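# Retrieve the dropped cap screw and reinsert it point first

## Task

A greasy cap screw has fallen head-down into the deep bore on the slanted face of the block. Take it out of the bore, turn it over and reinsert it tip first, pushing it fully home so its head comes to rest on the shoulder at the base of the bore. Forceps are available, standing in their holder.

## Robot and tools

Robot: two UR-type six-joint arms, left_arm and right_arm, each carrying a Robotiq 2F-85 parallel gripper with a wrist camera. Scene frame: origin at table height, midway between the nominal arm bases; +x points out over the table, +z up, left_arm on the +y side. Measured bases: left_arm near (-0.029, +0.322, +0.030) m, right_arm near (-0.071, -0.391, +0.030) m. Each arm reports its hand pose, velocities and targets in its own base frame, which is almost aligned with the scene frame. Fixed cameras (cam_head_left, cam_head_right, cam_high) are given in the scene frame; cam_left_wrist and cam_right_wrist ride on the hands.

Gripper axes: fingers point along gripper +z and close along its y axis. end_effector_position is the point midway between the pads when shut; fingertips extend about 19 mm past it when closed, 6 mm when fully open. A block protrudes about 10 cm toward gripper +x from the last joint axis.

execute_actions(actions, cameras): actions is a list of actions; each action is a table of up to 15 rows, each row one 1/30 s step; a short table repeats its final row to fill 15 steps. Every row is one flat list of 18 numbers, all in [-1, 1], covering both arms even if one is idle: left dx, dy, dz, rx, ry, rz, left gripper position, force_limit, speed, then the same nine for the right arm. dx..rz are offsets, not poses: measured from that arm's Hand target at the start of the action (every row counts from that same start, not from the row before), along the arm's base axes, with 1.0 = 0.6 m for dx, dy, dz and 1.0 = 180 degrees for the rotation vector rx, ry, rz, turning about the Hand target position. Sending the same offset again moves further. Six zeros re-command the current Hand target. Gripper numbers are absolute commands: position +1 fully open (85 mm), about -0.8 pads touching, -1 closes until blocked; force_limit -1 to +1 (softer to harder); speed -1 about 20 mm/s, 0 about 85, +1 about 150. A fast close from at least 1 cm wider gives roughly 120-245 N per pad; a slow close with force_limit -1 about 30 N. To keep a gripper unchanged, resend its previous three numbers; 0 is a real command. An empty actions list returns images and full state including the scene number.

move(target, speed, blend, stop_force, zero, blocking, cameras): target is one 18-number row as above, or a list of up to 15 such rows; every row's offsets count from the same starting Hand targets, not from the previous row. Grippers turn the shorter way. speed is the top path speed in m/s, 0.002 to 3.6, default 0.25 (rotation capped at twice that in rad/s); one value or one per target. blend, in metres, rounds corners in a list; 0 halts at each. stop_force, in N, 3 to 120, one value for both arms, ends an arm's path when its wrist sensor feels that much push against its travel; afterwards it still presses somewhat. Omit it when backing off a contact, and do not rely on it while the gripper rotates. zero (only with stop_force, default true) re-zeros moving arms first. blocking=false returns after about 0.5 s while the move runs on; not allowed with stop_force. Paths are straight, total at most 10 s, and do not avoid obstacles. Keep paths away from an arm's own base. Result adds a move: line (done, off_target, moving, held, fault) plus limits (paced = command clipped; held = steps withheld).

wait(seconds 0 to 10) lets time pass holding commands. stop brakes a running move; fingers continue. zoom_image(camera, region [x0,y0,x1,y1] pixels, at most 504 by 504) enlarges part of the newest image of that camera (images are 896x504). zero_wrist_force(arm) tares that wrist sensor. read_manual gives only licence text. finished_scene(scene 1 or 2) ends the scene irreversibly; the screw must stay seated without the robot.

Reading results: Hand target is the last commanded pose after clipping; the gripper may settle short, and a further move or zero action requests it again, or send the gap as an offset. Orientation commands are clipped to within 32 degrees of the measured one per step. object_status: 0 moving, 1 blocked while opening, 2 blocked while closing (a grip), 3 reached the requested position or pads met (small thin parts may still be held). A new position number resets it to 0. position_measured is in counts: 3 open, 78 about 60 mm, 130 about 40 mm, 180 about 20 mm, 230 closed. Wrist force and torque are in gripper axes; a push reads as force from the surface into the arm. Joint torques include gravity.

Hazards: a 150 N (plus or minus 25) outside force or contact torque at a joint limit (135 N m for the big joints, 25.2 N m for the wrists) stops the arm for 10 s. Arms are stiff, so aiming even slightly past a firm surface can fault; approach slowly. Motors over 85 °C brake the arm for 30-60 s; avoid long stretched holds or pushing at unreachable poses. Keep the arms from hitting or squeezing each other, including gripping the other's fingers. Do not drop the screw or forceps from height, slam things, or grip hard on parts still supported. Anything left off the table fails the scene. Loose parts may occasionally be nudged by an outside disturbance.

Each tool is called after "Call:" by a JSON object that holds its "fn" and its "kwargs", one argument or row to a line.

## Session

Call:
{"fn": "execute_actions", "kwargs": {
  "actions": []
}}

Scene clock: 0.00 s.
left_arm: end_effector_position=(+0.2988, -0.6332, +0.1357) position_measured=3 object_status=3 end_effector_quat_wxyz=(-0.153, -0.411, +0.899, -0.012) | right_arm: end_effector_position=(+0.8560, -0.1141, +0.3102) position_measured=3 object_status=3 end_effector_quat_wxyz=(-0.082, +0.938, -0.219, +0.256)
Joint positions: left_arm=[-1.21 -1.016 1.403 -2.003 -1.876 -2.076] | right_arm=[3.153 -2.187 -1.034 -0.948 1.607 -2.662]
Joint velocities: within noise
Joint torques (N m): no reading
Motor temperatures (°C): left_arm=[36 30 38 39 37 44] | right_arm=[37 34 35 45 46 38]
Wrist force (N): no reading
Wrist torque (N m): no reading
Wrist force, peak (N): no reading
Hand target: left_arm +0.2988, -0.6332, +0.1357; -0.153, -0.411, +0.899, -0.012 | right_arm +0.8560, -0.1141, +0.3102; -0.082, +0.938, -0.219, +0.256
Tool commands: left_gripper/position=+1.0 left_gripper/force_limit=+1.0 left_gripper/speed=+1.0 right_gripper/position=+1.0 right_gripper/force_limit=+1.0 right_gripper/speed=+1.0
camera_calibration:
cam_left_wrist: T_world_to_cam=[[-0.740043, 0.665335, 0.0983185, 0.636308], [0.671391, 0.739435, 0.0496963, 0.278924], [-0.0396355, 0.102788, -0.993913, 0.33765], [0, 0, 0, 1]] pos_world=[0.297011, -0.664311, 0.259173]
cam_right_wrist: T_world_to_cam=[[-0.351001, -0.899319, -0.260812, 0.282365], [-0.912653, 0.390868, -0.119523, 0.873813], [0.209433, 0.196078, -0.957962, 0.269512], [0, 0, 0, 1]] pos_world=[0.840155, -0.140455, 0.436268]

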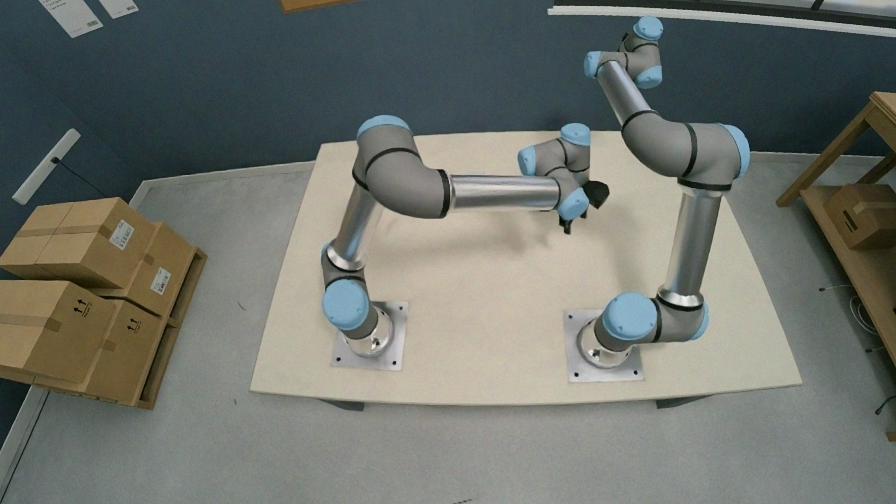

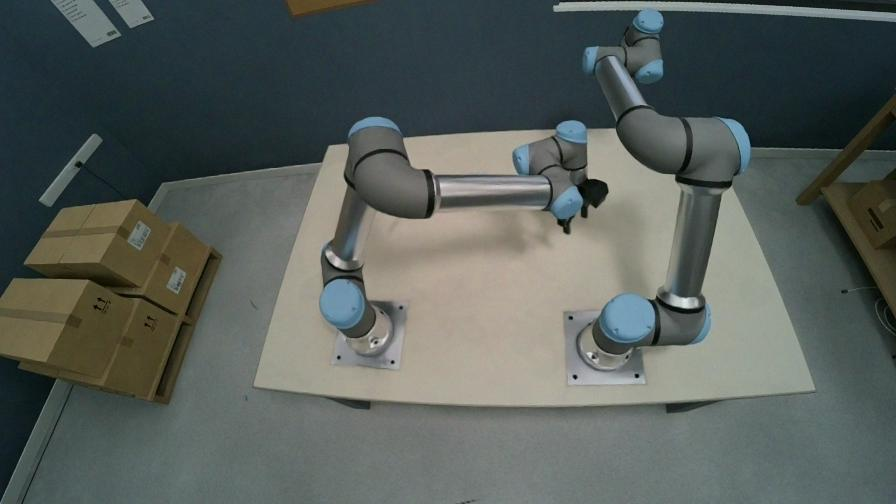

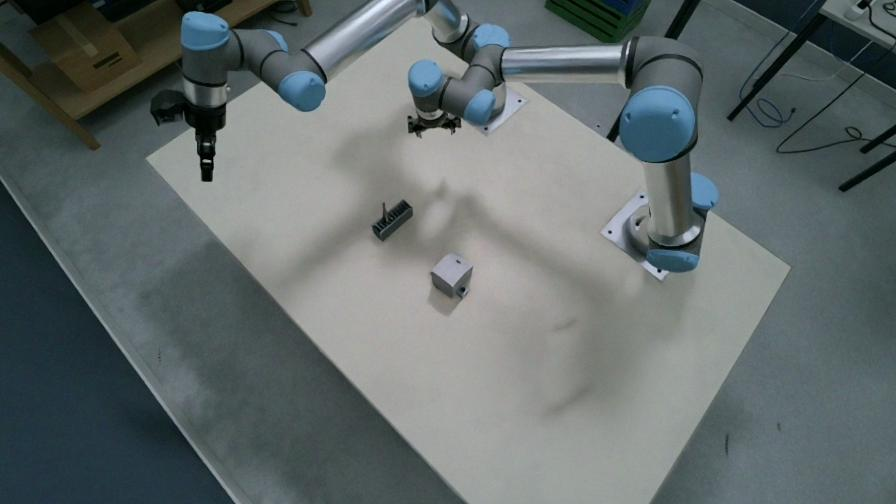

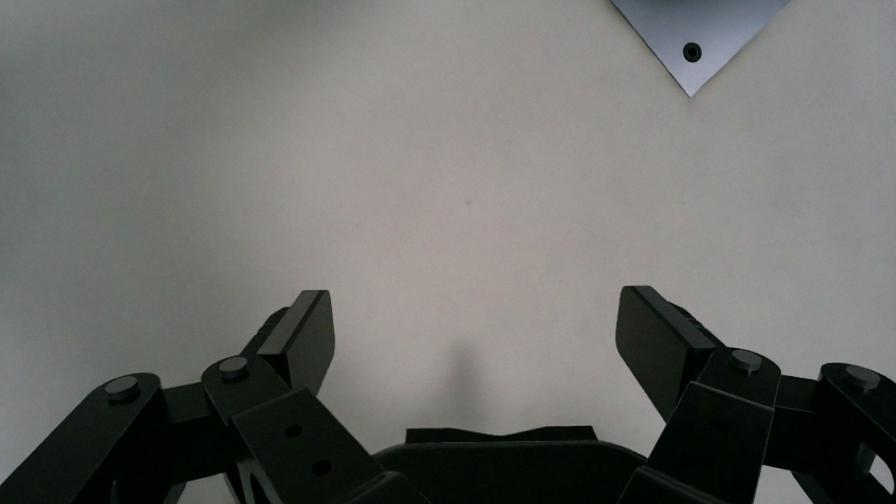

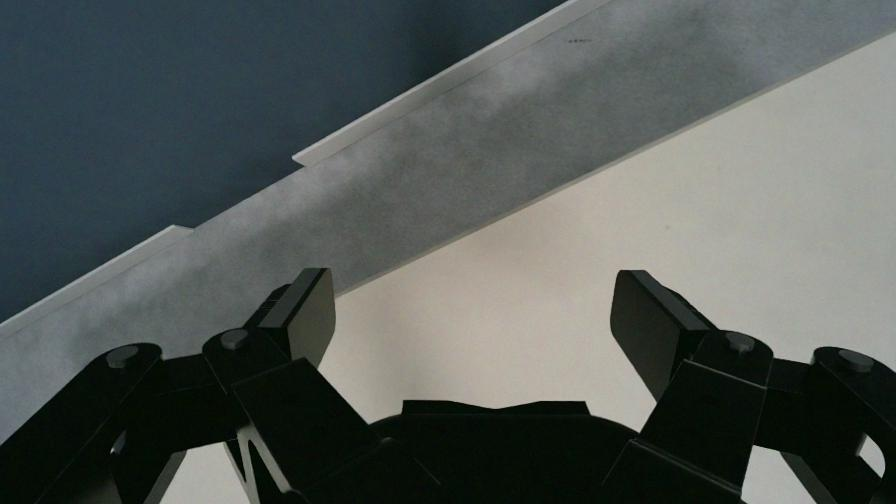

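Call:
{"fn": "zoom_image", "kwargs": {
  "camera": "cam_high",
  "region": [350, 180, 500, 320]
}}

Scaled by 3.360 from the camera's 896x504 image, which has a finer 1280x720 frame.

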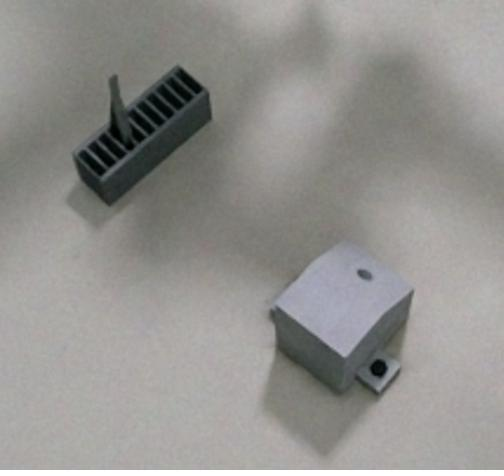

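Call:
{"fn": "move", "kwargs": {
  "target": [
    [0.05,0.2,0.2,0,0,0,0.2,0,0,0,0,0,0,0,0,1,1,1],
    [0.2137,0.497,0.09,0.0436,-0.179,-0.27,0.2,0,0,0,0,0,0,0,0,1,1,1]
  ],
  "speed": 0.3,
  "blend": 0.03,
  "cameras": ["cam_left_wrist","cam_high"]
}}

Scene clock: 23.53 s.
left_arm: end_effector_position=(+0.4270, -0.3350, +0.1898) position_measured=104 object_status=3 end_effector_quat_wxyz=(+0.131, -0.001, +0.991, +0.000) | right_arm: end_effector_position=(+0.8560, -0.1141, +0.3102) position_measured=3 object_status=3 end_effector_quat_wxyz=(-0.082, +0.938, -0.219, +0.256)
Joint positions: left_arm=[-1.023 -1.528 1.956 -2.137 -1.348 -1.009] | right_arm=[3.153 -2.187 -1.034 -0.948 1.607 -2.662]
Joint torques (N m): left_arm=[-9.53 -19.92 -19.39 -4.61 1.52 1.39] | right_arm=[-0.09 49.36 30.05 3.14 0.46 0.05]
Wrist force (N): left_arm=[0.7 -0.2 -0.1] | right_arm=[-0.1 -0.1 0.3]
Wrist torque (N m): left_arm=[-0.03 0.01 -0.14] | right_arm=[-0.02 0.01 0.00]
Wrist force, peak (N): left_arm=[1.4 -1.0 3.0] | right_arm=[-0.3 -0.1 -0.4]
Hand target: left_arm +0.4270, -0.3350, +0.1897; +0.131, -0.001, +0.991, +0.000 | right_arm +0.8560, -0.1141, +0.3102; -0.082, +0.938, -0.219, +0.256
Off the commanded pose: left_arm 0.000 m, 0 deg | right_arm 0.000 m, 0 deg.
move: done
camera_calibration:
cam_left_wrist: T_world_to_cam=[[0.00598242, 0.999977, -0.00315635, 0.3403], [0.823956, -0.0031408, 0.566644, -0.442335], [0.566622, -0.0059906, -0.823956, 0.0382643], [0, 0, 0, 1]] pos_world=[0.340747, -0.341452, 0.283249]
Images, in order (width x height): cam_high 896x504, cam_left_wrist 896x504.

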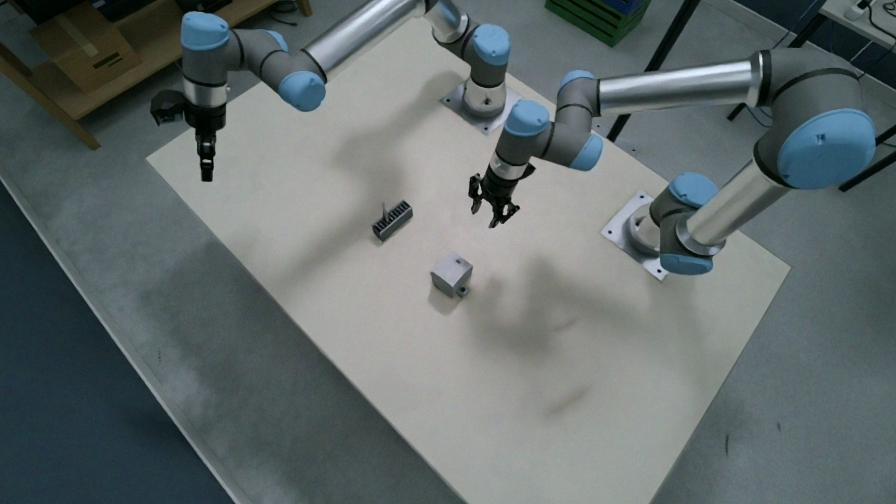

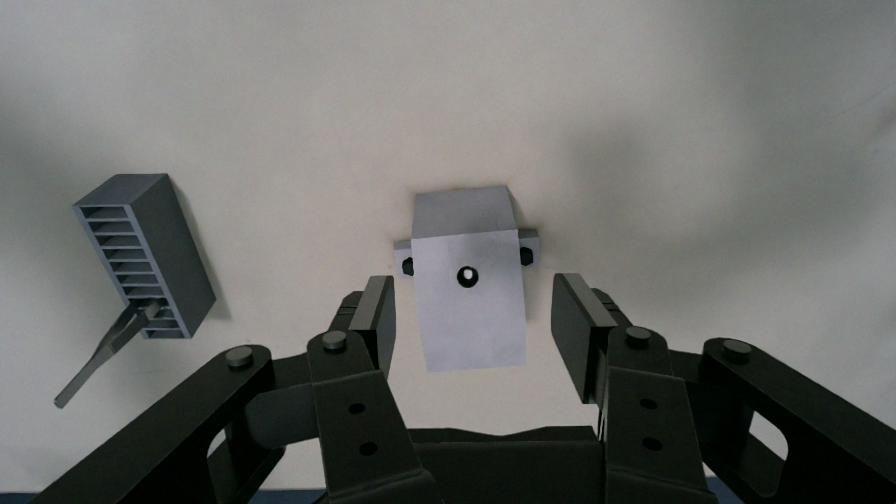

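Call:
{"fn": "zoom_image", "kwargs": {
  "camera": "cam_left_wrist",
  "region": [390, 210, 550, 380]
}}

Call:
{"fn": "zoom_image", "kwargs": {
  "camera": "cam_left_wrist",
  "region": [447, 255, 487, 295]
}}

Call:
{"fn": "zoom_image", "kwargs": {
  "camera": "cam_left_wrist",
  "region": [40, 170, 240, 410]
}}

Scaled by 2.965 from the camera's 896x504 image, which has a finer 1280x720 frame.

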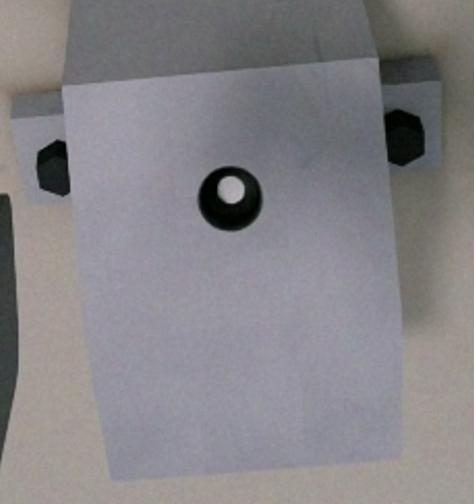

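Scaled by 12.600 from the camera's 896x504 image, which has a finer 1280x720 frame.

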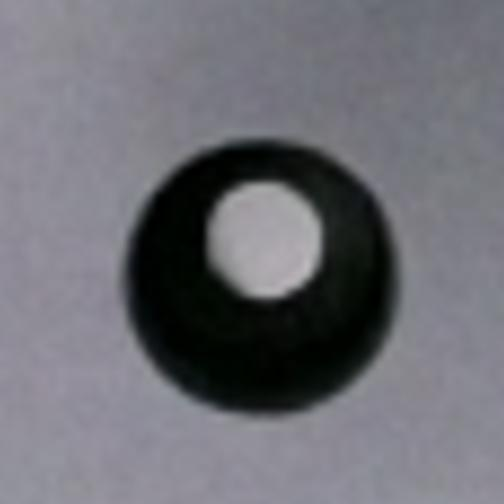

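Scaled by 2.100 from the camera's 896x504 image, which has a finer 1280x720 frame.

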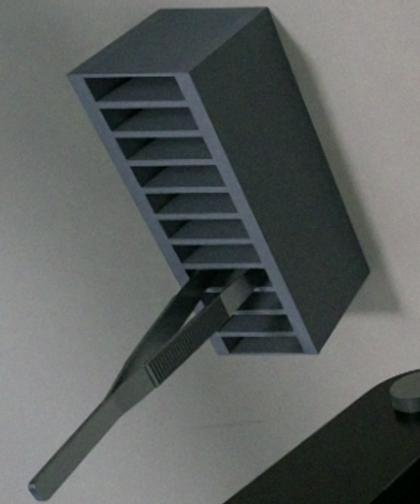

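Call:
{"fn": "move", "kwargs": {
  "target": [0.0573,0,-0.0819,0,0,0,0.2,0,0,0,0,0,0,0,0,1,1,1],
  "speed": 0.15,
  "cameras": ["cam_left_wrist"]
}}

Call:
{"fn": "zoom_image", "kwargs": {
  "camera": "cam_left_wrist",
  "region": [440, 250, 500, 310]
}}

Scene clock: 38.83 s.
left_arm: end_effector_position=(+0.4613, -0.3349, +0.1406) position_measured=104 object_status=3 end_effector_quat_wxyz=(+0.131, -0.001, +0.991, +0.000) | right_arm: end_effector_position=(+0.8560, -0.1141, +0.3102) position_measured=3 object_status=3 end_effector_quat_wxyz=(-0.082, +0.938, -0.219, +0.256)
Joint positions: left_arm=[-0.964 -1.407 1.966 -2.281 -1.356 -0.949] | right_arm=[3.153 -2.187 -1.034 -0.948 1.607 -2.662]
Joint torques (N m): left_arm=[-6.79 -21.44 -33.91 -4.58 2.08 -0.56] | right_arm=[0.02 49.85 29.45 3.11 0.46 -0.01]
Wrist force (N): left_arm=[1.0 -0.2 -0.3] | right_arm=[-0.1 -0.1 -0.2]
Wrist torque (N m): left_arm=[-0.04 -0.02 -0.10] | right_arm=[-0.01 0.01 0.00]
Wrist force, peak (N): left_arm=[1.4 -0.4 -1.8] | right_arm=[-0.1 0.1 -0.4]
Hand target: left_arm +0.4614, -0.3350, +0.1406; +0.131, -0.001, +0.991, +0.000 | right_arm +0.8560, -0.1141, +0.3102; -0.082, +0.938, -0.219, +0.256
Off the commanded pose: left_arm 0.000 m, 0 deg | right_arm 0.000 m, 0 deg.
move: done
camera_calibration:
cam_left_wrist: T_world_to_cam=[[0.00606511, 0.999977, -0.00310012, 0.339895], [0.823956, -0.00324079, 0.566644, -0.442834], [0.566621, -0.00599112, -0.823957, -0.0217659], [0, 0, 0, 1]] pos_world=[0.375148, -0.341452, 0.234049]
Images, in order (width x height): cam_left_wrist 896x504.

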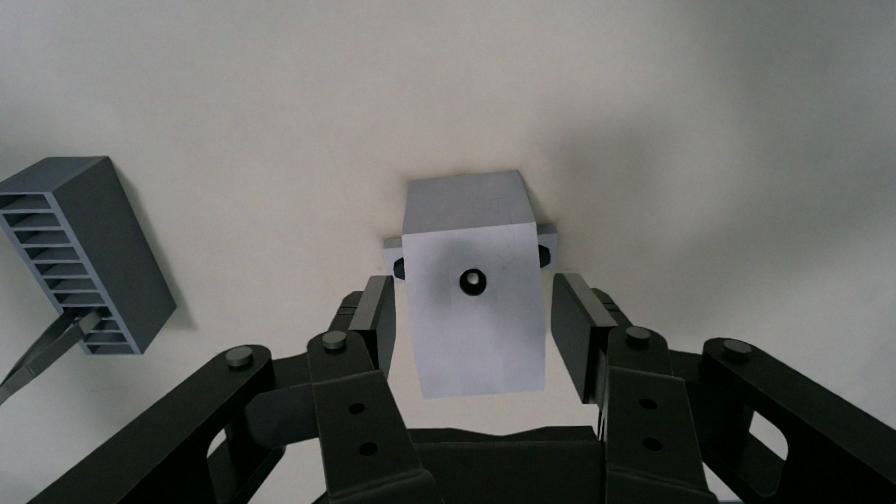

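Scaled by 8.400 from the camera's 896x504 image, which has a finer 1280x720 frame.

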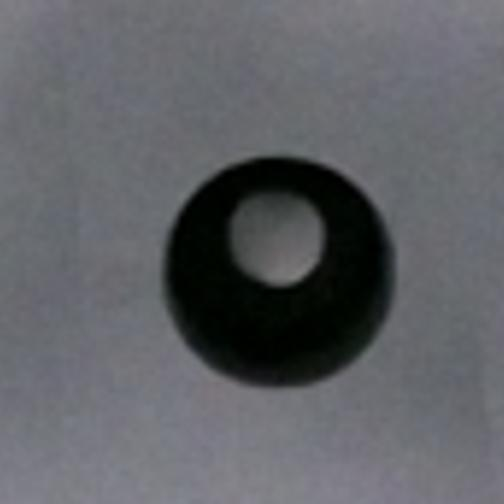

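Call:
{"fn": "move", "kwargs": {
  "target": [-0.1,0,0.15,0,0,0,0.2,0,0,-0.4708,0.4085,-0.02,-0.0386,0.1705,0.0888,0.2,0,0],
  "speed": 0.3,
  "cameras": ["cam_right_wrist"]
}}

Scene clock: 61.43 s.
left_arm: end_effector_position=(+0.4014, -0.3351, +0.2306) position_measured=104 object_status=3 end_effector_quat_wxyz=(+0.131, +0.000, +0.991, +0.000) | right_arm: end_effector_position=(+0.5736, +0.1309, +0.2982) position_measured=104 object_status=3 end_effector_quat_wxyz=(+0.000, +0.996, -0.086, -0.001)
Joint positions: left_arm=[-1.071 -1.612 1.925 -2.012 -1.341 -1.058] | right_arm=[3.594 -1.766 -1.437 -1.512 1.572 -2.517]
Joint torques (N m): left_arm=[10.72 -18.73 -15.95 -2.86 0.16 1.36] | right_arm=[6.92 29.4 44.96 0.78 -1.73 -1.88]
Wrist force (N): left_arm=[0.7 -0.2 0.0] | right_arm=[0.9 0.0 0.2]
Wrist torque (N m): left_arm=[-0.03 0.02 -0.19] | right_arm=[-0.01 -0.25 -0.08]
Wrist force, peak (N): left_arm=[1.1 -0.2 -1.0] | right_arm=[2.9 1.5 1.0]
Hand target: left_arm +0.4014, -0.3350, +0.2306; +0.131, -0.001, +0.991, +0.000 | right_arm +0.5735, +0.1310, +0.2982; +0.000, +0.996, -0.086, -0.001
Off the commanded pose: left_arm 0.000 m, 0 deg | right_arm 0.000 m, 0 deg.
move: done
camera_calibration:
cam_right_wrist: T_world_to_cam=[[-0.152259, -0.988334, -0.00348485, 0.22145], [-0.924105, 0.141112, 0.355131, 0.416629], [-0.350496, 0.0572923, -0.93481, 0.601457], [0, 0, 0, 1]] pos_world=[0.629535, 0.125617, 0.415062]
Images, in order (width x height): cam_right_wrist 896x504.

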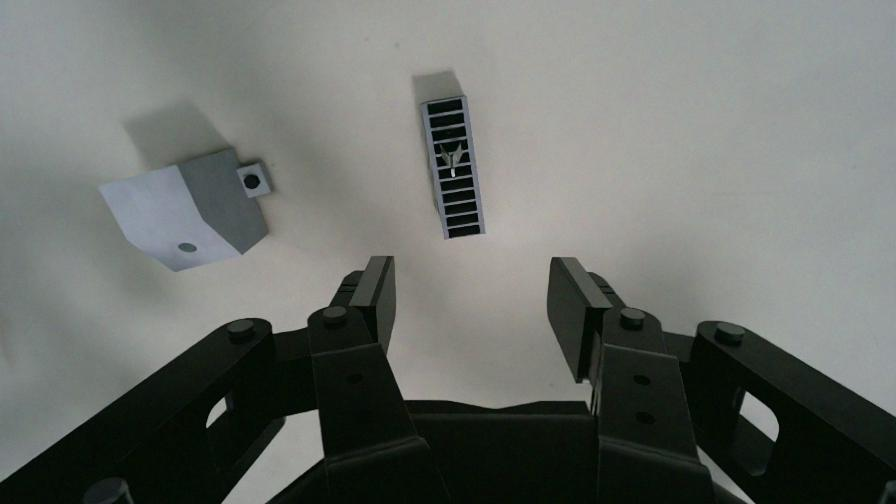

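Call:
{"fn": "zoom_image", "kwargs": {
  "camera": "cam_right_wrist",
  "region": [390, 80, 520, 250]
}}

Call:
{"fn": "wait", "kwargs": {
  "seconds": 0.1,
  "cameras": ["cam_left_wrist"]
}}

Scaled by 2.965 from the camera's 896x504 image, which has a finer 1280x720 frame.

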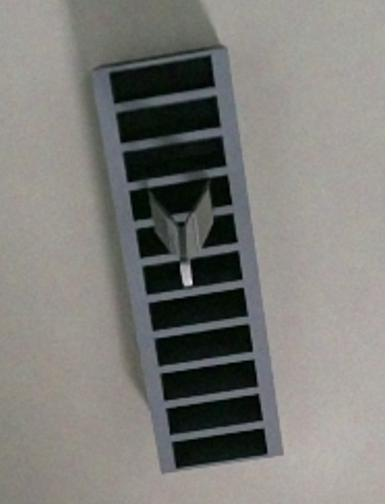

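Scene clock: 63.70 s.
left_arm: end_effector_position=(+0.4014, -0.3350, +0.2306) position_measured=104 object_status=3 end_effector_quat_wxyz=(+0.131, -0.001, +0.991, +0.000) | right_arm: end_effector_position=(+0.5735, +0.1310, +0.2982) position_measured=104 object_status=3 end_effector_quat_wxyz=(+0.000, +0.996, -0.086, -0.001)
Joint positions: left_arm=[-1.071 -1.612 1.925 -2.012 -1.341 -1.058] | right_arm=[3.594 -1.766 -1.437 -1.512 1.572 -2.517]
Joint torques (N m): left_arm=[11.09 -13.67 -15.89 -1.98 -1.35 1.24] | right_arm=[11.14 23.78 43.86 0.93 -1.78 2.3]
Wrist force (N): left_arm=[1.0 -0.3 -0.1] | right_arm=[0.8 -0.1 0.2]
Wrist torque (N m): left_arm=[-0.06 -0.02 -0.19] | right_arm=[-0.02 -0.23 -0.08]
Wrist force, peak (N): left_arm=[1.1 -0.2 0.0] | right_arm=[1.1 -0.1 0.1]
Hand target: left_arm +0.4014, -0.3350, +0.2306; +0.131, -0.001, +0.991, +0.000 | right_arm +0.5735, +0.1310, +0.2982; +0.000, +0.996, -0.086, -0.001
Tool commands: left_gripper/position=+0.2 left_gripper/force_limit=+0.0 left_gripper/speed=+0.0 right_gripper/position=+0.2 right_gripper/force_limit=+0.0 right_gripper/speed=+0.0
Off the commanded pose: left_arm 0.000 m, 0 deg | right_arm 0.000 m, 0 deg.
wait: 0.10 s; at rest from the start
camera_calibration:
cam_left_wrist: T_world_to_cam=[[0.00614842, 0.999976, -0.00304278, 0.340493], [0.823878, -0.00334111, 0.566758, -0.444442], [0.566734, -0.00599155, -0.823879, 0.0863265], [0, 0, 0, 1]] pos_world=[0.315148, -0.341452, 0.324049]
Images, in order (width x height): cam_left_wrist 896x504.

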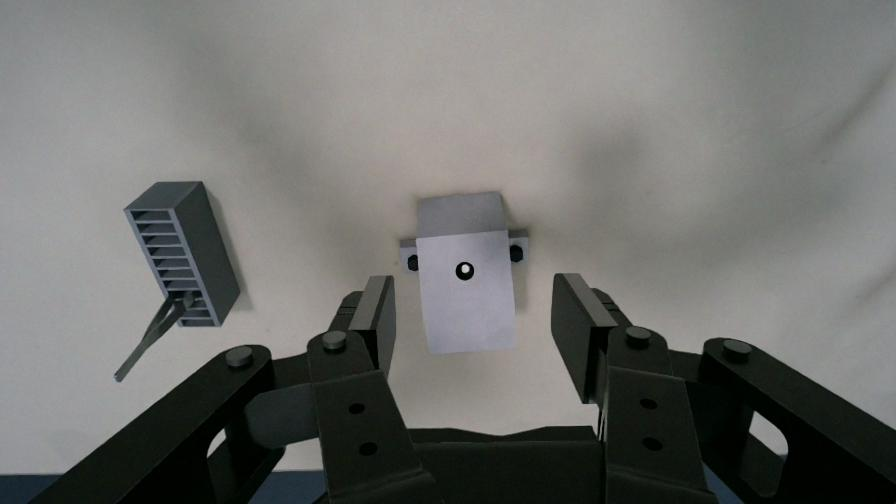

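Call:
{"fn": "move", "kwargs": {
  "target": [0,0,0,0,0,0,0.2,0,0,0.0055,0.0043,-0.15,0,0,0.036,0.2,0,0],
  "speed": 0.15,
  "cameras": ["cam_right_wrist"]
}}

Scene clock: 84.23 s.
left_arm: end_effector_position=(+0.4014, -0.3350, +0.2306) position_measured=104 object_status=3 end_effector_quat_wxyz=(+0.131, -0.001, +0.991, +0.000) | right_arm: end_effector_position=(+0.5768, +0.1336, +0.2082) position_measured=104 object_status=3 end_effector_quat_wxyz=(+0.000, +1.000, -0.030, -0.001)
Joint positions: left_arm=[-1.071 -1.612 1.925 -2.012 -1.341 -1.058] | right_arm=[3.596 -1.812 -1.614 -1.29 1.572 -2.628]
Joint torques (N m): left_arm=[11.77 -15.16 -15.72 -2.1 -1.11 1.51] | right_arm=[4.31 36.44 33.17 3.87 -0.81 1.1]
Wrist force (N): left_arm=[0.6 -0.1 0.0] | right_arm=[0.6 -0.3 0.2]
Wrist torque (N m): left_arm=[-0.01 0.03 -0.19] | right_arm=[-0.04 -0.20 -0.15]
Wrist force, peak (N): left_arm=[1.0 -0.4 -0.1] | right_arm=[1.0 -0.5 2.4]
Hand target: left_arm +0.4014, -0.3350, +0.2306; +0.131, -0.001, +0.991, +0.000 | right_arm +0.5768, +0.1336, +0.2082; +0.000, +1.000, -0.030, -0.001
Off the commanded pose: left_arm 0.000 m, 0 deg | right_arm 0.000 m, 0 deg.
move: done
camera_calibration:
cam_right_wrist: T_world_to_cam=[[-0.0396609, -0.999208, -0.00328841, 0.160702], [-0.934041, 0.0359048, 0.355357, 0.470922], [-0.354958, 0.0171653, -0.934725, 0.526231], [0, 0, 0, 1]] pos_world=[0.633024, 0.134634, 0.325064]
Images, in order (width x height): cam_right_wrist 896x504.

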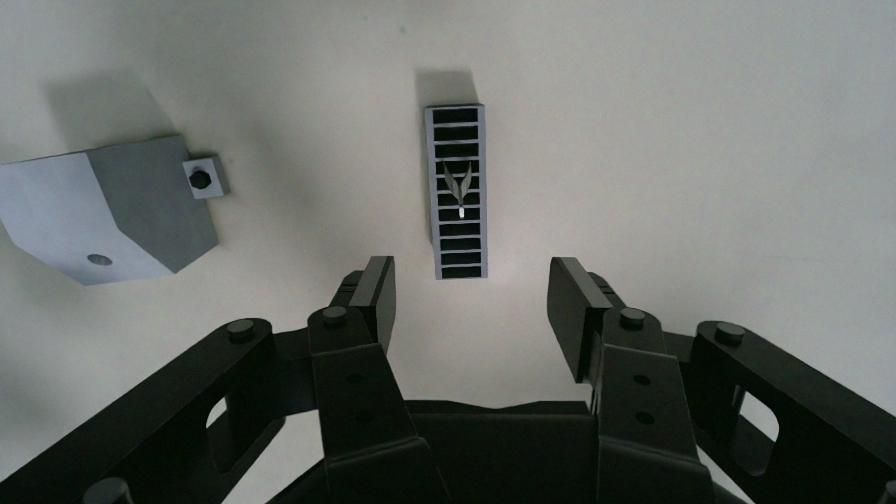

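Call:
{"fn": "move", "kwargs": {
  "target": [0,0,0,0,0,0,0.2,0,0,-0.003,0,-0.228,0,0,0,0.2,0,0],
  "speed": 0.1,
  "stop_force": 10,
  "cameras": ["cam_right_wrist","cam_left_wrist"]
}}

Scene clock: 96.27 s.
left_arm: end_effector_position=(+0.4014, -0.3350, +0.2306) position_measured=104 object_status=3 end_effector_quat_wxyz=(+0.131, -0.001, +0.991, +0.000) | right_arm: end_effector_position=(+0.5750, +0.1336, +0.0714) position_measured=104 object_status=3 end_effector_quat_wxyz=(+0.000, +1.000, -0.030, -0.001)
Joint positions: left_arm=[-1.071 -1.612 1.925 -2.012 -1.341 -1.058] | right_arm=[3.597 -1.95 -1.814 -0.951 1.572 -2.627]
Joint torques (N m): left_arm=[11.65 -13.19 -17.26 -2.15 -1.39 1.6] | right_arm=[5.62 34.32 39.34 4.2 -0.99 1.42]
Wrist force (N): left_arm=[0.6 -0.2 -0.1] | right_arm=[0.9 -0.1 0.3]
Wrist torque (N m): left_arm=[-0.04 0.03 -0.19] | right_arm=[-0.03 -0.24 -0.16]
Wrist force, peak (N): left_arm=[1.1 -0.4 0.2] | right_arm=[0.6 -0.5 -1.8]
Hand target: left_arm +0.4014, -0.3350, +0.2306; +0.131, -0.001, +0.991, +0.000 | right_arm +0.5750, +0.1336, +0.0714; +0.000, +1.000, -0.030, -0.001
Off the commanded pose: left_arm 0.000 m, 0 deg | right_arm 0.000 m, 0 deg.
move: done
camera_calibration:
cam_left_wrist: T_world_to_cam=[[0.00614842, 0.999976, -0.00304278, 0.340493], [0.823878, -0.00334111, 0.566758, -0.444442], [0.566734, -0.00599155, -0.823879, 0.0863265], [0, 0, 0, 1]] pos_world=[0.315148, -0.341452, 0.324049]
cam_right_wrist: T_world_to_cam=[[-0.0395996, -0.99921, -0.0034228, 0.160167], [-0.934077, 0.0358013, 0.355273, 0.517871], [-0.354869, 0.0172658, -0.934756, 0.397751], [0, 0, 0, 1]] pos_world=[0.631224, 0.134633, 0.188363]
Images, in order (width x height): cam_left_wrist 896x504, cam_right_wrist 896x504.

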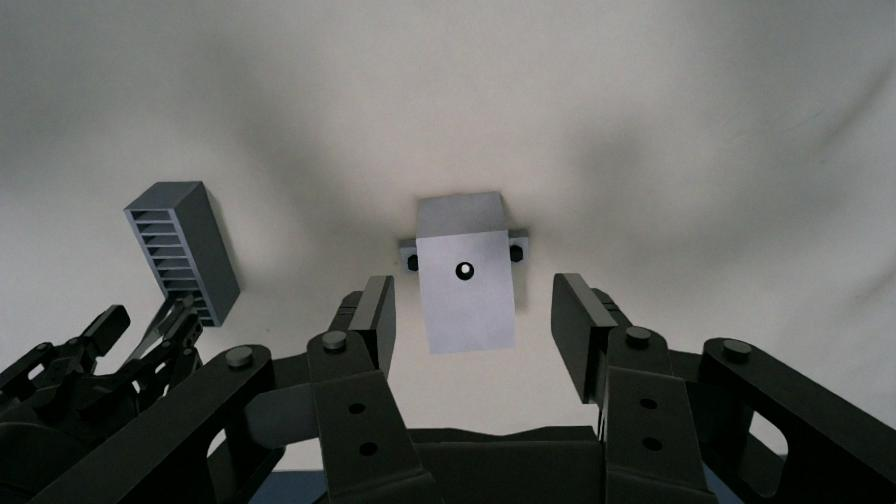

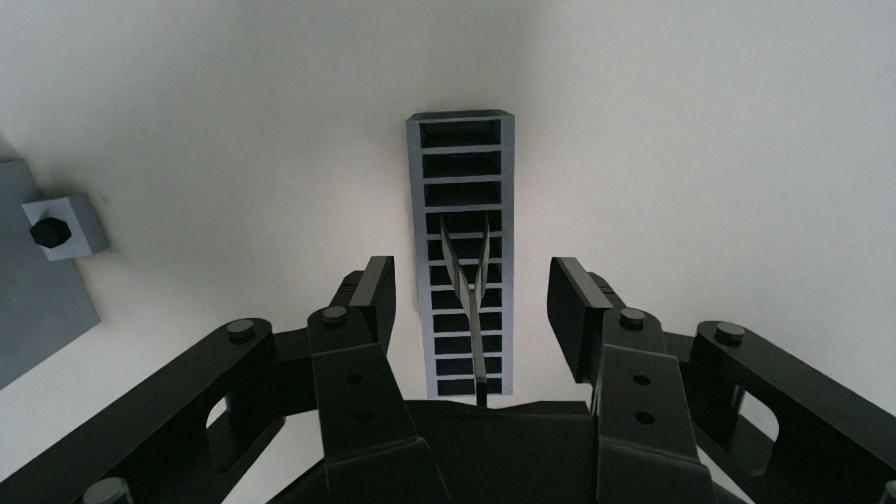

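Call:
{"fn": "move", "kwargs": {
  "target": [0,0,0,0,0,0,0.2,0,0,0.0,0,-0.017,0,0,0,0.2,0,0],
  "speed": 0.01,
  "stop_force": 3
}}

Call:
{"fn": "move", "kwargs": {
  "target": [0,0,0,0,0,0,0.2,0,0,0,0,0,0,0,0,-0.5,-1,-1],
  "cameras": ["cam_right_wrist"]
}}

Scene clock: 103.20 s.
left_arm: end_effector_position=(+0.4014, -0.3350, +0.2306) position_measured=104 object_status=3 end_effector_quat_wxyz=(+0.131, -0.001, +0.991, +0.000) | right_arm: end_effector_position=(+0.5750, +0.1336, +0.0635) position_measured=104 object_status=3 end_effector_quat_wxyz=(+0.000, +1.000, -0.030, -0.001)
Joint positions: left_arm=[-1.071 -1.612 1.925 -2.012 -1.341 -1.058] | right_arm=[3.597 -1.962 -1.822 -0.932 1.572 -2.627]
Joint torques (N m): left_arm=[10.4 -12.09 -17.37 -2.26 -1.43 1.58] | right_arm=[-7.28 41.9 37.4 1.29 -1.64 -2.19]
Wrist force (N): left_arm=[0.7 -0.5 -0.1] | right_arm=[0.6 0.0 -4.5]
Wrist torque (N m): left_arm=[-0.07 0.02 -0.19] | right_arm=[-0.01 -0.18 -0.15]
Wrist force, peak (N): left_arm=[1.2 -0.3 0.0] | right_arm=[0.3 -0.4 -10.5]
Hand target: left_arm +0.4014, -0.3350, +0.2306; +0.131, -0.001, +0.991, +0.000 | right_arm +0.5751, +0.1336, +0.0635; +0.000, +1.000, -0.030, -0.001 (not the last commanded pose)
Off the commanded pose: left_arm 0.000 m, 0 deg | right_arm 0.002 m, 0 deg.
move: contact (right_arm)

Scene clock: 105.13 s.
left_arm: end_effector_position=(+0.4014, -0.3350, +0.2306) position_measured=104 object_status=3 end_effector_quat_wxyz=(+0.131, -0.001, +0.991, +0.000) | right_arm: end_effector_position=(+0.5751, +0.1336, +0.0635) position_measured=192 object_status=0 end_effector_quat_wxyz=(+0.000, +1.000, -0.030, -0.001)
Joint positions: left_arm=[-1.071 -1.612 1.925 -2.012 -1.341 -1.058] | right_arm=[3.597 -1.962 -1.822 -0.932 1.572 -2.627]
Joint torques (N m): left_arm=[10.65 -13.8 -17.53 -2.09 -1.46 1.43] | right_arm=[-7.28 41.97 36.66 2.89 -1.54 -2.23]
Wrist force (N): left_arm=[0.8 -0.4 -0.1] | right_arm=[0.8 -0.4 0.3]
Wrist torque (N m): left_arm=[-0.05 0.01 -0.19] | right_arm=[-0.07 -0.22 -0.16]
Wrist force, peak (N): left_arm=[1.1 -0.4 -0.1] | right_arm=[0.6 -0.3 -4.6]
Hand target: left_arm +0.4014, -0.3350, +0.2306; +0.131, -0.001, +0.991, +0.000 | right_arm +0.5751, +0.1336, +0.0635; +0.000, +1.000, -0.030, -0.001
Off the commanded pose: left_arm 0.000 m, 0 deg | right_arm 0.000 m, 0 deg.
move: done
camera_calibration:
cam_right_wrist: T_world_to_cam=[[-0.0395996, -0.99921, -0.0034228, 0.16014], [-0.934077, 0.0358013, 0.355273, 0.520714], [-0.354869, 0.0172658, -0.934756, 0.390273], [0, 0, 0, 1]] pos_world=[0.631224, 0.134633, 0.180363]
Images, in order (width x height): cam_right_wrist 896x504.

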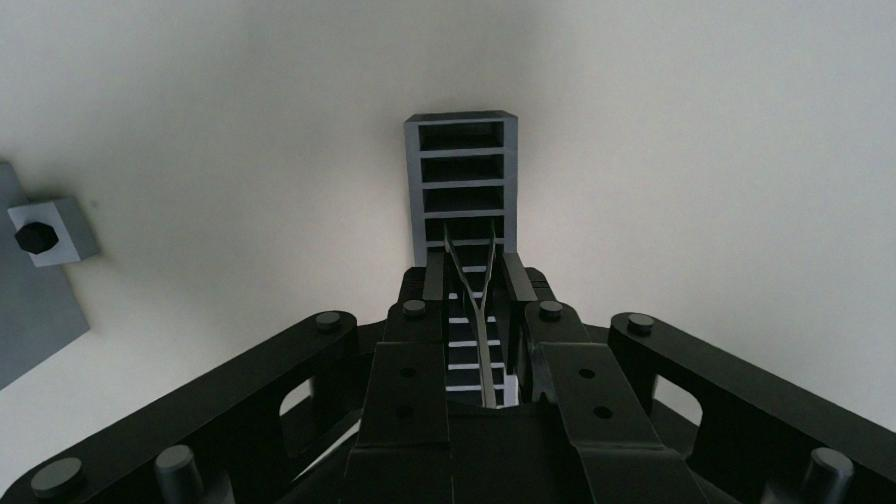

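Call:
{"fn": "move", "kwargs": {
  "target": [0,0,0,0,0,0,0.2,0,0,0,0,0,0,0,0,-0.63,-1,-1]
}}

Call:
{"fn": "move", "kwargs": {
  "target": [0,0,0,0,0,0,0.2,0,0,0,0,0.25,0,0,0,-0.63,-1,-1],
  "speed": 0.08,
  "cameras": ["cam_right_wrist","cam_left_wrist"]
}}

Scene clock: 109.07 s.
left_arm: end_effector_position=(+0.4014, -0.3350, +0.2306) position_measured=104 object_status=3 end_effector_quat_wxyz=(+0.131, -0.001, +0.991, +0.000) | right_arm: end_effector_position=(+0.5751, +0.1336, +0.0635) position_measured=208 object_status=0 end_effector_quat_wxyz=(+0.000, +1.000, -0.030, -0.001)
Joint positions: left_arm=[-1.071 -1.612 1.925 -2.012 -1.341 -1.058] | right_arm=[3.597 -1.962 -1.822 -0.932 1.572 -2.627]
Joint torques (N m): left_arm=[9.54 -15.83 -17.17 -1.91 -1.27 1.57] | right_arm=[-7.09 40.47 30.83 3.37 -1.61 -2.18]
Wrist force (N): left_arm=[0.6 -0.4 -0.1] | right_arm=[0.7 -0.8 -1.6]
Wrist torque (N m): left_arm=[-0.06 0.03 -0.20] | right_arm=[0.01 -0.20 -0.17]
Wrist force, peak (N): left_arm=[1.1 -0.1 0.0] | right_arm=[0.6 -0.6 -2.3]
Hand target: left_arm +0.4014, -0.3350, +0.2306; +0.131, -0.001, +0.991, +0.000 | right_arm +0.5751, +0.1336, +0.0635; +0.000, +1.000, -0.030, -0.001
Off the commanded pose: left_arm 0.000 m, 0 deg | right_arm 0.000 m, 0 deg.
move: done

Scene clock: 111.37 s.
left_arm: end_effector_position=(+0.4014, -0.3350, +0.2306) position_measured=104 object_status=3 end_effector_quat_wxyz=(+0.131, -0.001, +0.991, +0.000) | right_arm: end_effector_position=(+0.5751, +0.1336, +0.2136) position_measured=208 object_status=3 end_effector_quat_wxyz=(+0.000, +1.000, -0.030, -0.001)
Joint positions: left_arm=[-1.071 -1.612 1.925 -2.012 -1.341 -1.058] | right_arm=[3.597 -1.804 -1.609 -1.301 1.572 -2.627]
Joint torques (N m): left_arm=[10.44 -15.04 -18.24 -2.38 -1.13 1.74] | right_arm=[-4.13 25.16 14.24 2.78 -1.37 -1.2]
Wrist force (N): left_arm=[1.0 -0.2 -0.1] | right_arm=[0.8 -0.3 0.4]
Wrist torque (N m): left_arm=[-0.03 -0.02 -0.19] | right_arm=[-0.04 -0.23 -0.14]
Wrist force, peak (N): left_arm=[1.1 -0.2 -0.2] | right_arm=[0.8 -0.4 1.9]
Hand target: left_arm +0.4014, -0.3350, +0.2306; +0.131, -0.001, +0.991, +0.000 | right_arm +0.5751, +0.1336, +0.2135; +0.000, +1.000, -0.030, -0.001
Off the commanded pose: left_arm 0.000 m, 0 deg | right_arm 0.000 m, 0 deg.
move: done
camera_calibration:
cam_left_wrist: T_world_to_cam=[[0.00614842, 0.999976, -0.00304278, 0.340493], [0.823878, -0.00334111, 0.566758, -0.444442], [0.566734, -0.00599155, -0.823879, 0.0863265], [0, 0, 0, 1]] pos_world=[0.315148, -0.341452, 0.324049]
cam_right_wrist: T_world_to_cam=[[-0.0396345, -0.999208, -0.00352876, 0.160711], [-0.934188, 0.0358018, 0.354981, 0.467518], [-0.354573, 0.017366, -0.934867, 0.530507], [0, 0, 0, 1]] pos_world=[0.631223, 0.134633, 0.330561]
Images, in order (width x height): cam_left_wrist 896x504, cam_right_wrist 896x504.

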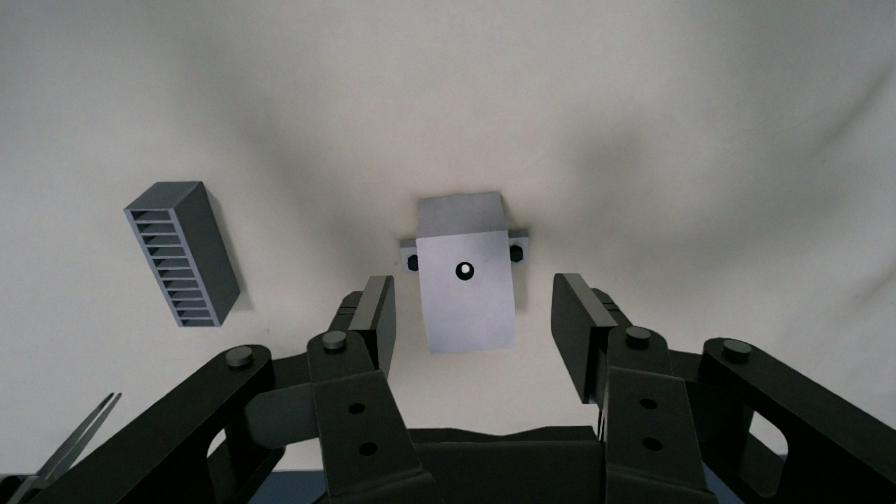

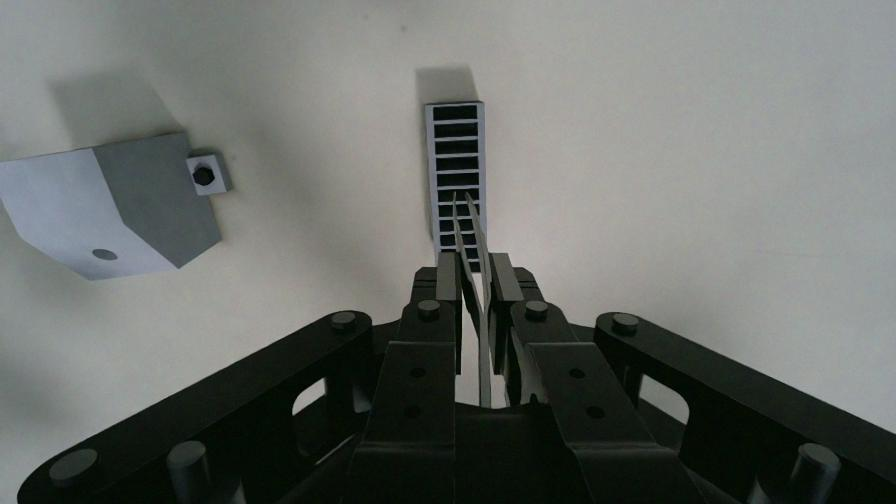

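Call:
{"fn": "move", "kwargs": {
  "target": [
    [0,0.25,0.15,-0.0874,-0.0873,-0.4904,0.2,0,0,0,0,0,0,0,0,-0.61,-1,-1],
    [0.215,0.24,0.0,-0.0874,-0.0873,-0.4904,0.2,0,0,0,0,0,0,0,0,-0.61,-1,-1]
  ],
  "speed": 0.3
}}

Call:
{"fn": "move", "kwargs": {
  "target": [0,0,0,0,0,0,0.2,0,0,-0.205,0.25,0.15,0.0034,-0.1945,0.0485,-0.61,-1,-1],
  "speed": 0.2,
  "cameras": ["cam_right_wrist","cam_left_wrist"]
}}

Scene clock: 136.60 s.
left_arm: end_effector_position=(+0.5303, -0.1909, +0.2306) position_measured=104 object_status=3 end_effector_quat_wxyz=(+0.214, +0.669, +0.679, -0.213) | right_arm: end_effector_position=(+0.5751, +0.1336, +0.2135) position_measured=205 object_status=3 end_effector_quat_wxyz=(+0.000, +1.000, -0.030, -0.001)
Joint positions: left_arm=[-0.335 -1.427 1.862 -2.24 -2.142 1.152] | right_arm=[3.597 -1.804 -1.609 -1.301 1.572 -2.627]
Joint torques (N m): left_arm=[-9.55 -20.45 -28.24 -4.49 0.75 -0.26] | right_arm=[11.03 27.78 14.12 3.4 1.89 2.5]
Wrist force (N): left_arm=[1.3 -0.3 -0.8] | right_arm=[0.9 -0.3 0.2]
Wrist torque (N m): left_arm=[-0.08 -0.01 -0.18] | right_arm=[-0.04 -0.25 -0.15]
Wrist force, peak (N): left_arm=[0.3 -2.7 -2.3] | right_arm=[1.2 -0.2 0.5]
Hand target: left_arm +0.5304, -0.1910, +0.2306; +0.214, +0.669, +0.679, -0.212 | right_arm +0.5751, +0.1336, +0.2135; +0.000, +1.000, -0.030, -0.001
Off the commanded pose: left_arm 0.000 m, 0 deg | right_arm 0.000 m, 0 deg.
move: done

Scene clock: 138.67 s.
left_arm: end_effector_position=(+0.5304, -0.1910, +0.2306) position_measured=104 object_status=3 end_effector_quat_wxyz=(+0.214, +0.669, +0.679, -0.212) | right_arm: end_effector_position=(+0.4520, +0.2835, +0.3034) position_measured=205 object_status=3 end_effector_quat_wxyz=(-0.014, +0.953, +0.047, +0.299)
Joint positions: left_arm=[-0.336 -1.427 1.862 -2.24 -2.142 1.152] | right_arm=[4.197 -1.367 -2.036 -0.93 1.084 -2.28]
Joint torques (N m): left_arm=[-10.11 -21.96 -35.03 -4.89 1.12 1.38] | right_arm=[8.89 15.33 43.22 2.37 -2.81 -1.1]
Wrist force (N): left_arm=[1.4 -0.4 -0.7] | right_arm=[0.0 -0.5 -0.1]
Wrist torque (N m): left_arm=[-0.10 -0.03 -0.18] | right_arm=[-0.12 0.04 -0.02]
Wrist force, peak (N): left_arm=[1.7 -0.5 -0.8] | right_arm=[3.0 0.9 1.2]
Hand target: left_arm +0.5304, -0.1910, +0.2306; +0.214, +0.669, +0.679, -0.212 | right_arm +0.4521, +0.2836, +0.3035; -0.014, +0.953, +0.047, +0.299
Off the commanded pose: left_arm 0.000 m, 0 deg | right_arm 0.000 m, 0 deg.
move: done
camera_calibration:
cam_left_wrist: T_world_to_cam=[[0.99998, 0.00547593, -0.00311822, -0.521255], [0.00571403, -0.57932, 0.81508, -0.283571], [0.00265687, -0.815081, -0.57934, 0.10239], [0, 0, 0, 1]] pos_world=[0.522593, -0.0779675, 0.288826]
cam_right_wrist: T_world_to_cam=[[0.115506, -0.993261, 0.00956981, 0.230147], [-0.962917, -0.114332, -0.244374, 0.552752], [0.243821, 0.0190119, -0.969634, 0.307693], [0, 0, 0, 1]] pos_world=[0.430649, 0.285943, 0.431225]
Images, in order (width x height): cam_left_wrist 896x504, cam_right_wrist 896x504.

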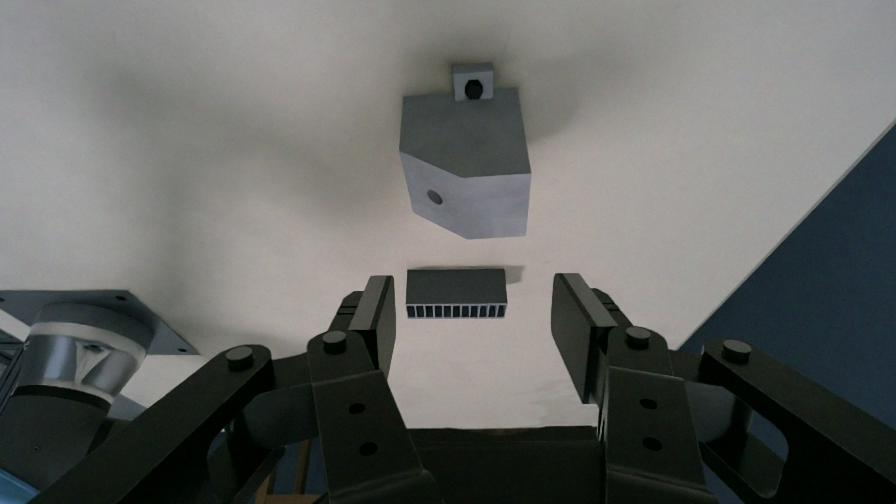

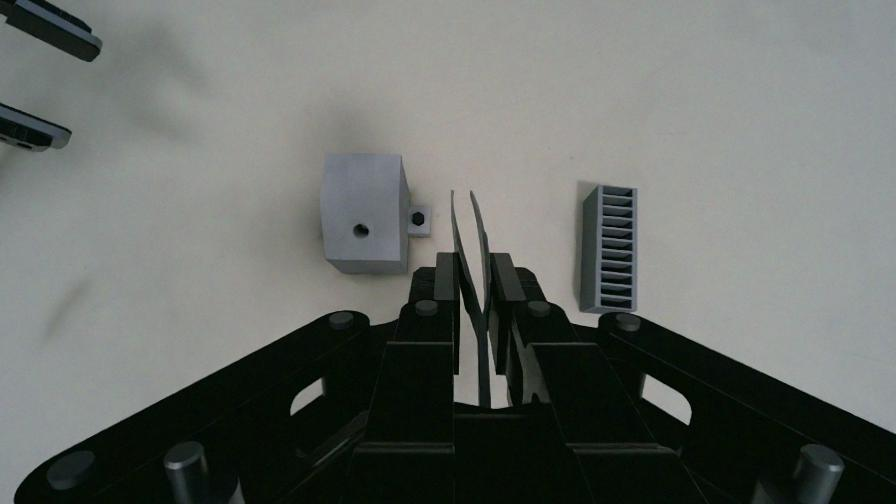

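Call:
{"fn": "move", "kwargs": {
  "target": [0,0,0,0,0,0,0.2,0,0,-0.0027,0.1317,-0.2,0,0,0,-0.61,-1,-1],
  "speed": 0.12,
  "cameras": ["cam_right_wrist","cam_left_wrist"]
}}

Call:
{"fn": "zoom_image", "kwargs": {
  "camera": "cam_right_wrist",
  "region": [390, 110, 530, 250]
}}

Call:
{"fn": "zoom_image", "kwargs": {
  "camera": "cam_left_wrist",
  "region": [320, 120, 480, 280]
}}

Scene clock: 147.53 s.
left_arm: end_effector_position=(+0.5304, -0.1910, +0.2306) position_measured=104 object_status=3 end_effector_quat_wxyz=(+0.214, +0.669, +0.679, -0.212) | right_arm: end_effector_position=(+0.4504, +0.3626, +0.1835) position_measured=205 object_status=3 end_effector_quat_wxyz=(-0.014, +0.953, +0.047, +0.299)
Joint positions: left_arm=[-0.336 -1.427 1.862 -2.24 -2.142 1.152] | right_arm=[4.287 -1.636 -2.116 -0.627 1.052 -2.183]
Joint torques (N m): left_arm=[-9.08 -22.09 -35.58 -4.82 0.81 1.45] | right_arm=[-12.32 19.73 40.87 2.99 0.95 -2.59]
Wrist force (N): left_arm=[1.5 -0.3 -0.6] | right_arm=[-0.1 -0.5 0.3]
Wrist torque (N m): left_arm=[-0.08 -0.04 -0.18] | right_arm=[-0.12 0.04 -0.04]
Wrist force, peak (N): left_arm=[1.8 -0.3 -0.7] | right_arm=[-1.1 -1.2 1.4]
Hand target: left_arm +0.5304, -0.1910, +0.2306; +0.214, +0.669, +0.679, -0.212 | right_arm +0.4504, +0.3626, +0.1835; -0.014, +0.953, +0.047, +0.299
Off the commanded pose: left_arm 0.000 m, 0 deg | right_arm 0.000 m, 0 deg.
move: done
camera_calibration:
cam_left_wrist: T_world_to_cam=[[0.99998, 0.00547593, -0.00311822, -0.521255], [0.00571403, -0.57932, 0.81508, -0.283571], [0.00265687, -0.815081, -0.57934, 0.10239], [0, 0, 0, 1]] pos_world=[0.522593, -0.0779675, 0.288826]
cam_right_wrist: T_world_to_cam=[[0.115577, -0.993251, 0.00972707, 0.309886], [-0.962831, -0.114434, -0.244666, 0.530842], [0.244128, 0.0189123, -0.969559, 0.190251], [0, 0, 0, 1]] pos_world=[0.428849, 0.364943, 0.311324]
Images, in order (width x height): cam_left_wrist 896x504, cam_right_wrist 896x504.

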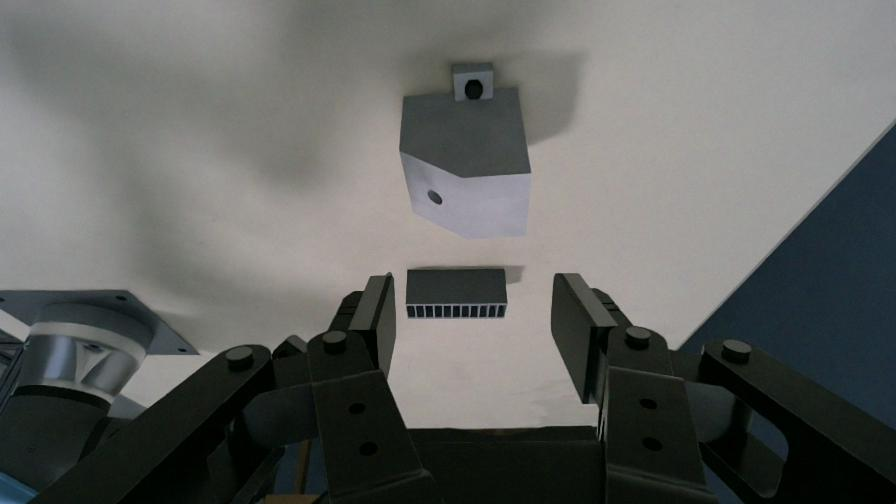

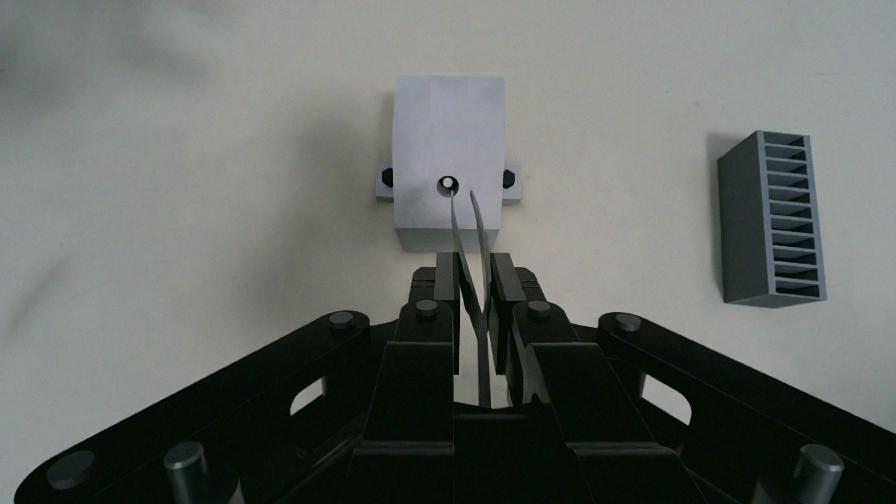

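Scaled by 3.600 from the camera's 896x504 image, which has a finer 1280x720 frame.

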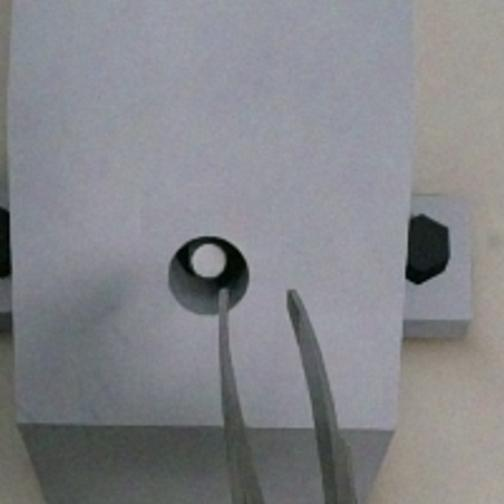

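Scaled by 3.150 from the camera's 896x504 image, which has a finer 1280x720 frame.

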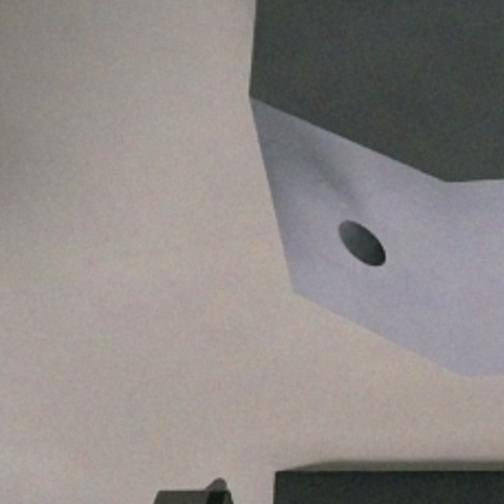

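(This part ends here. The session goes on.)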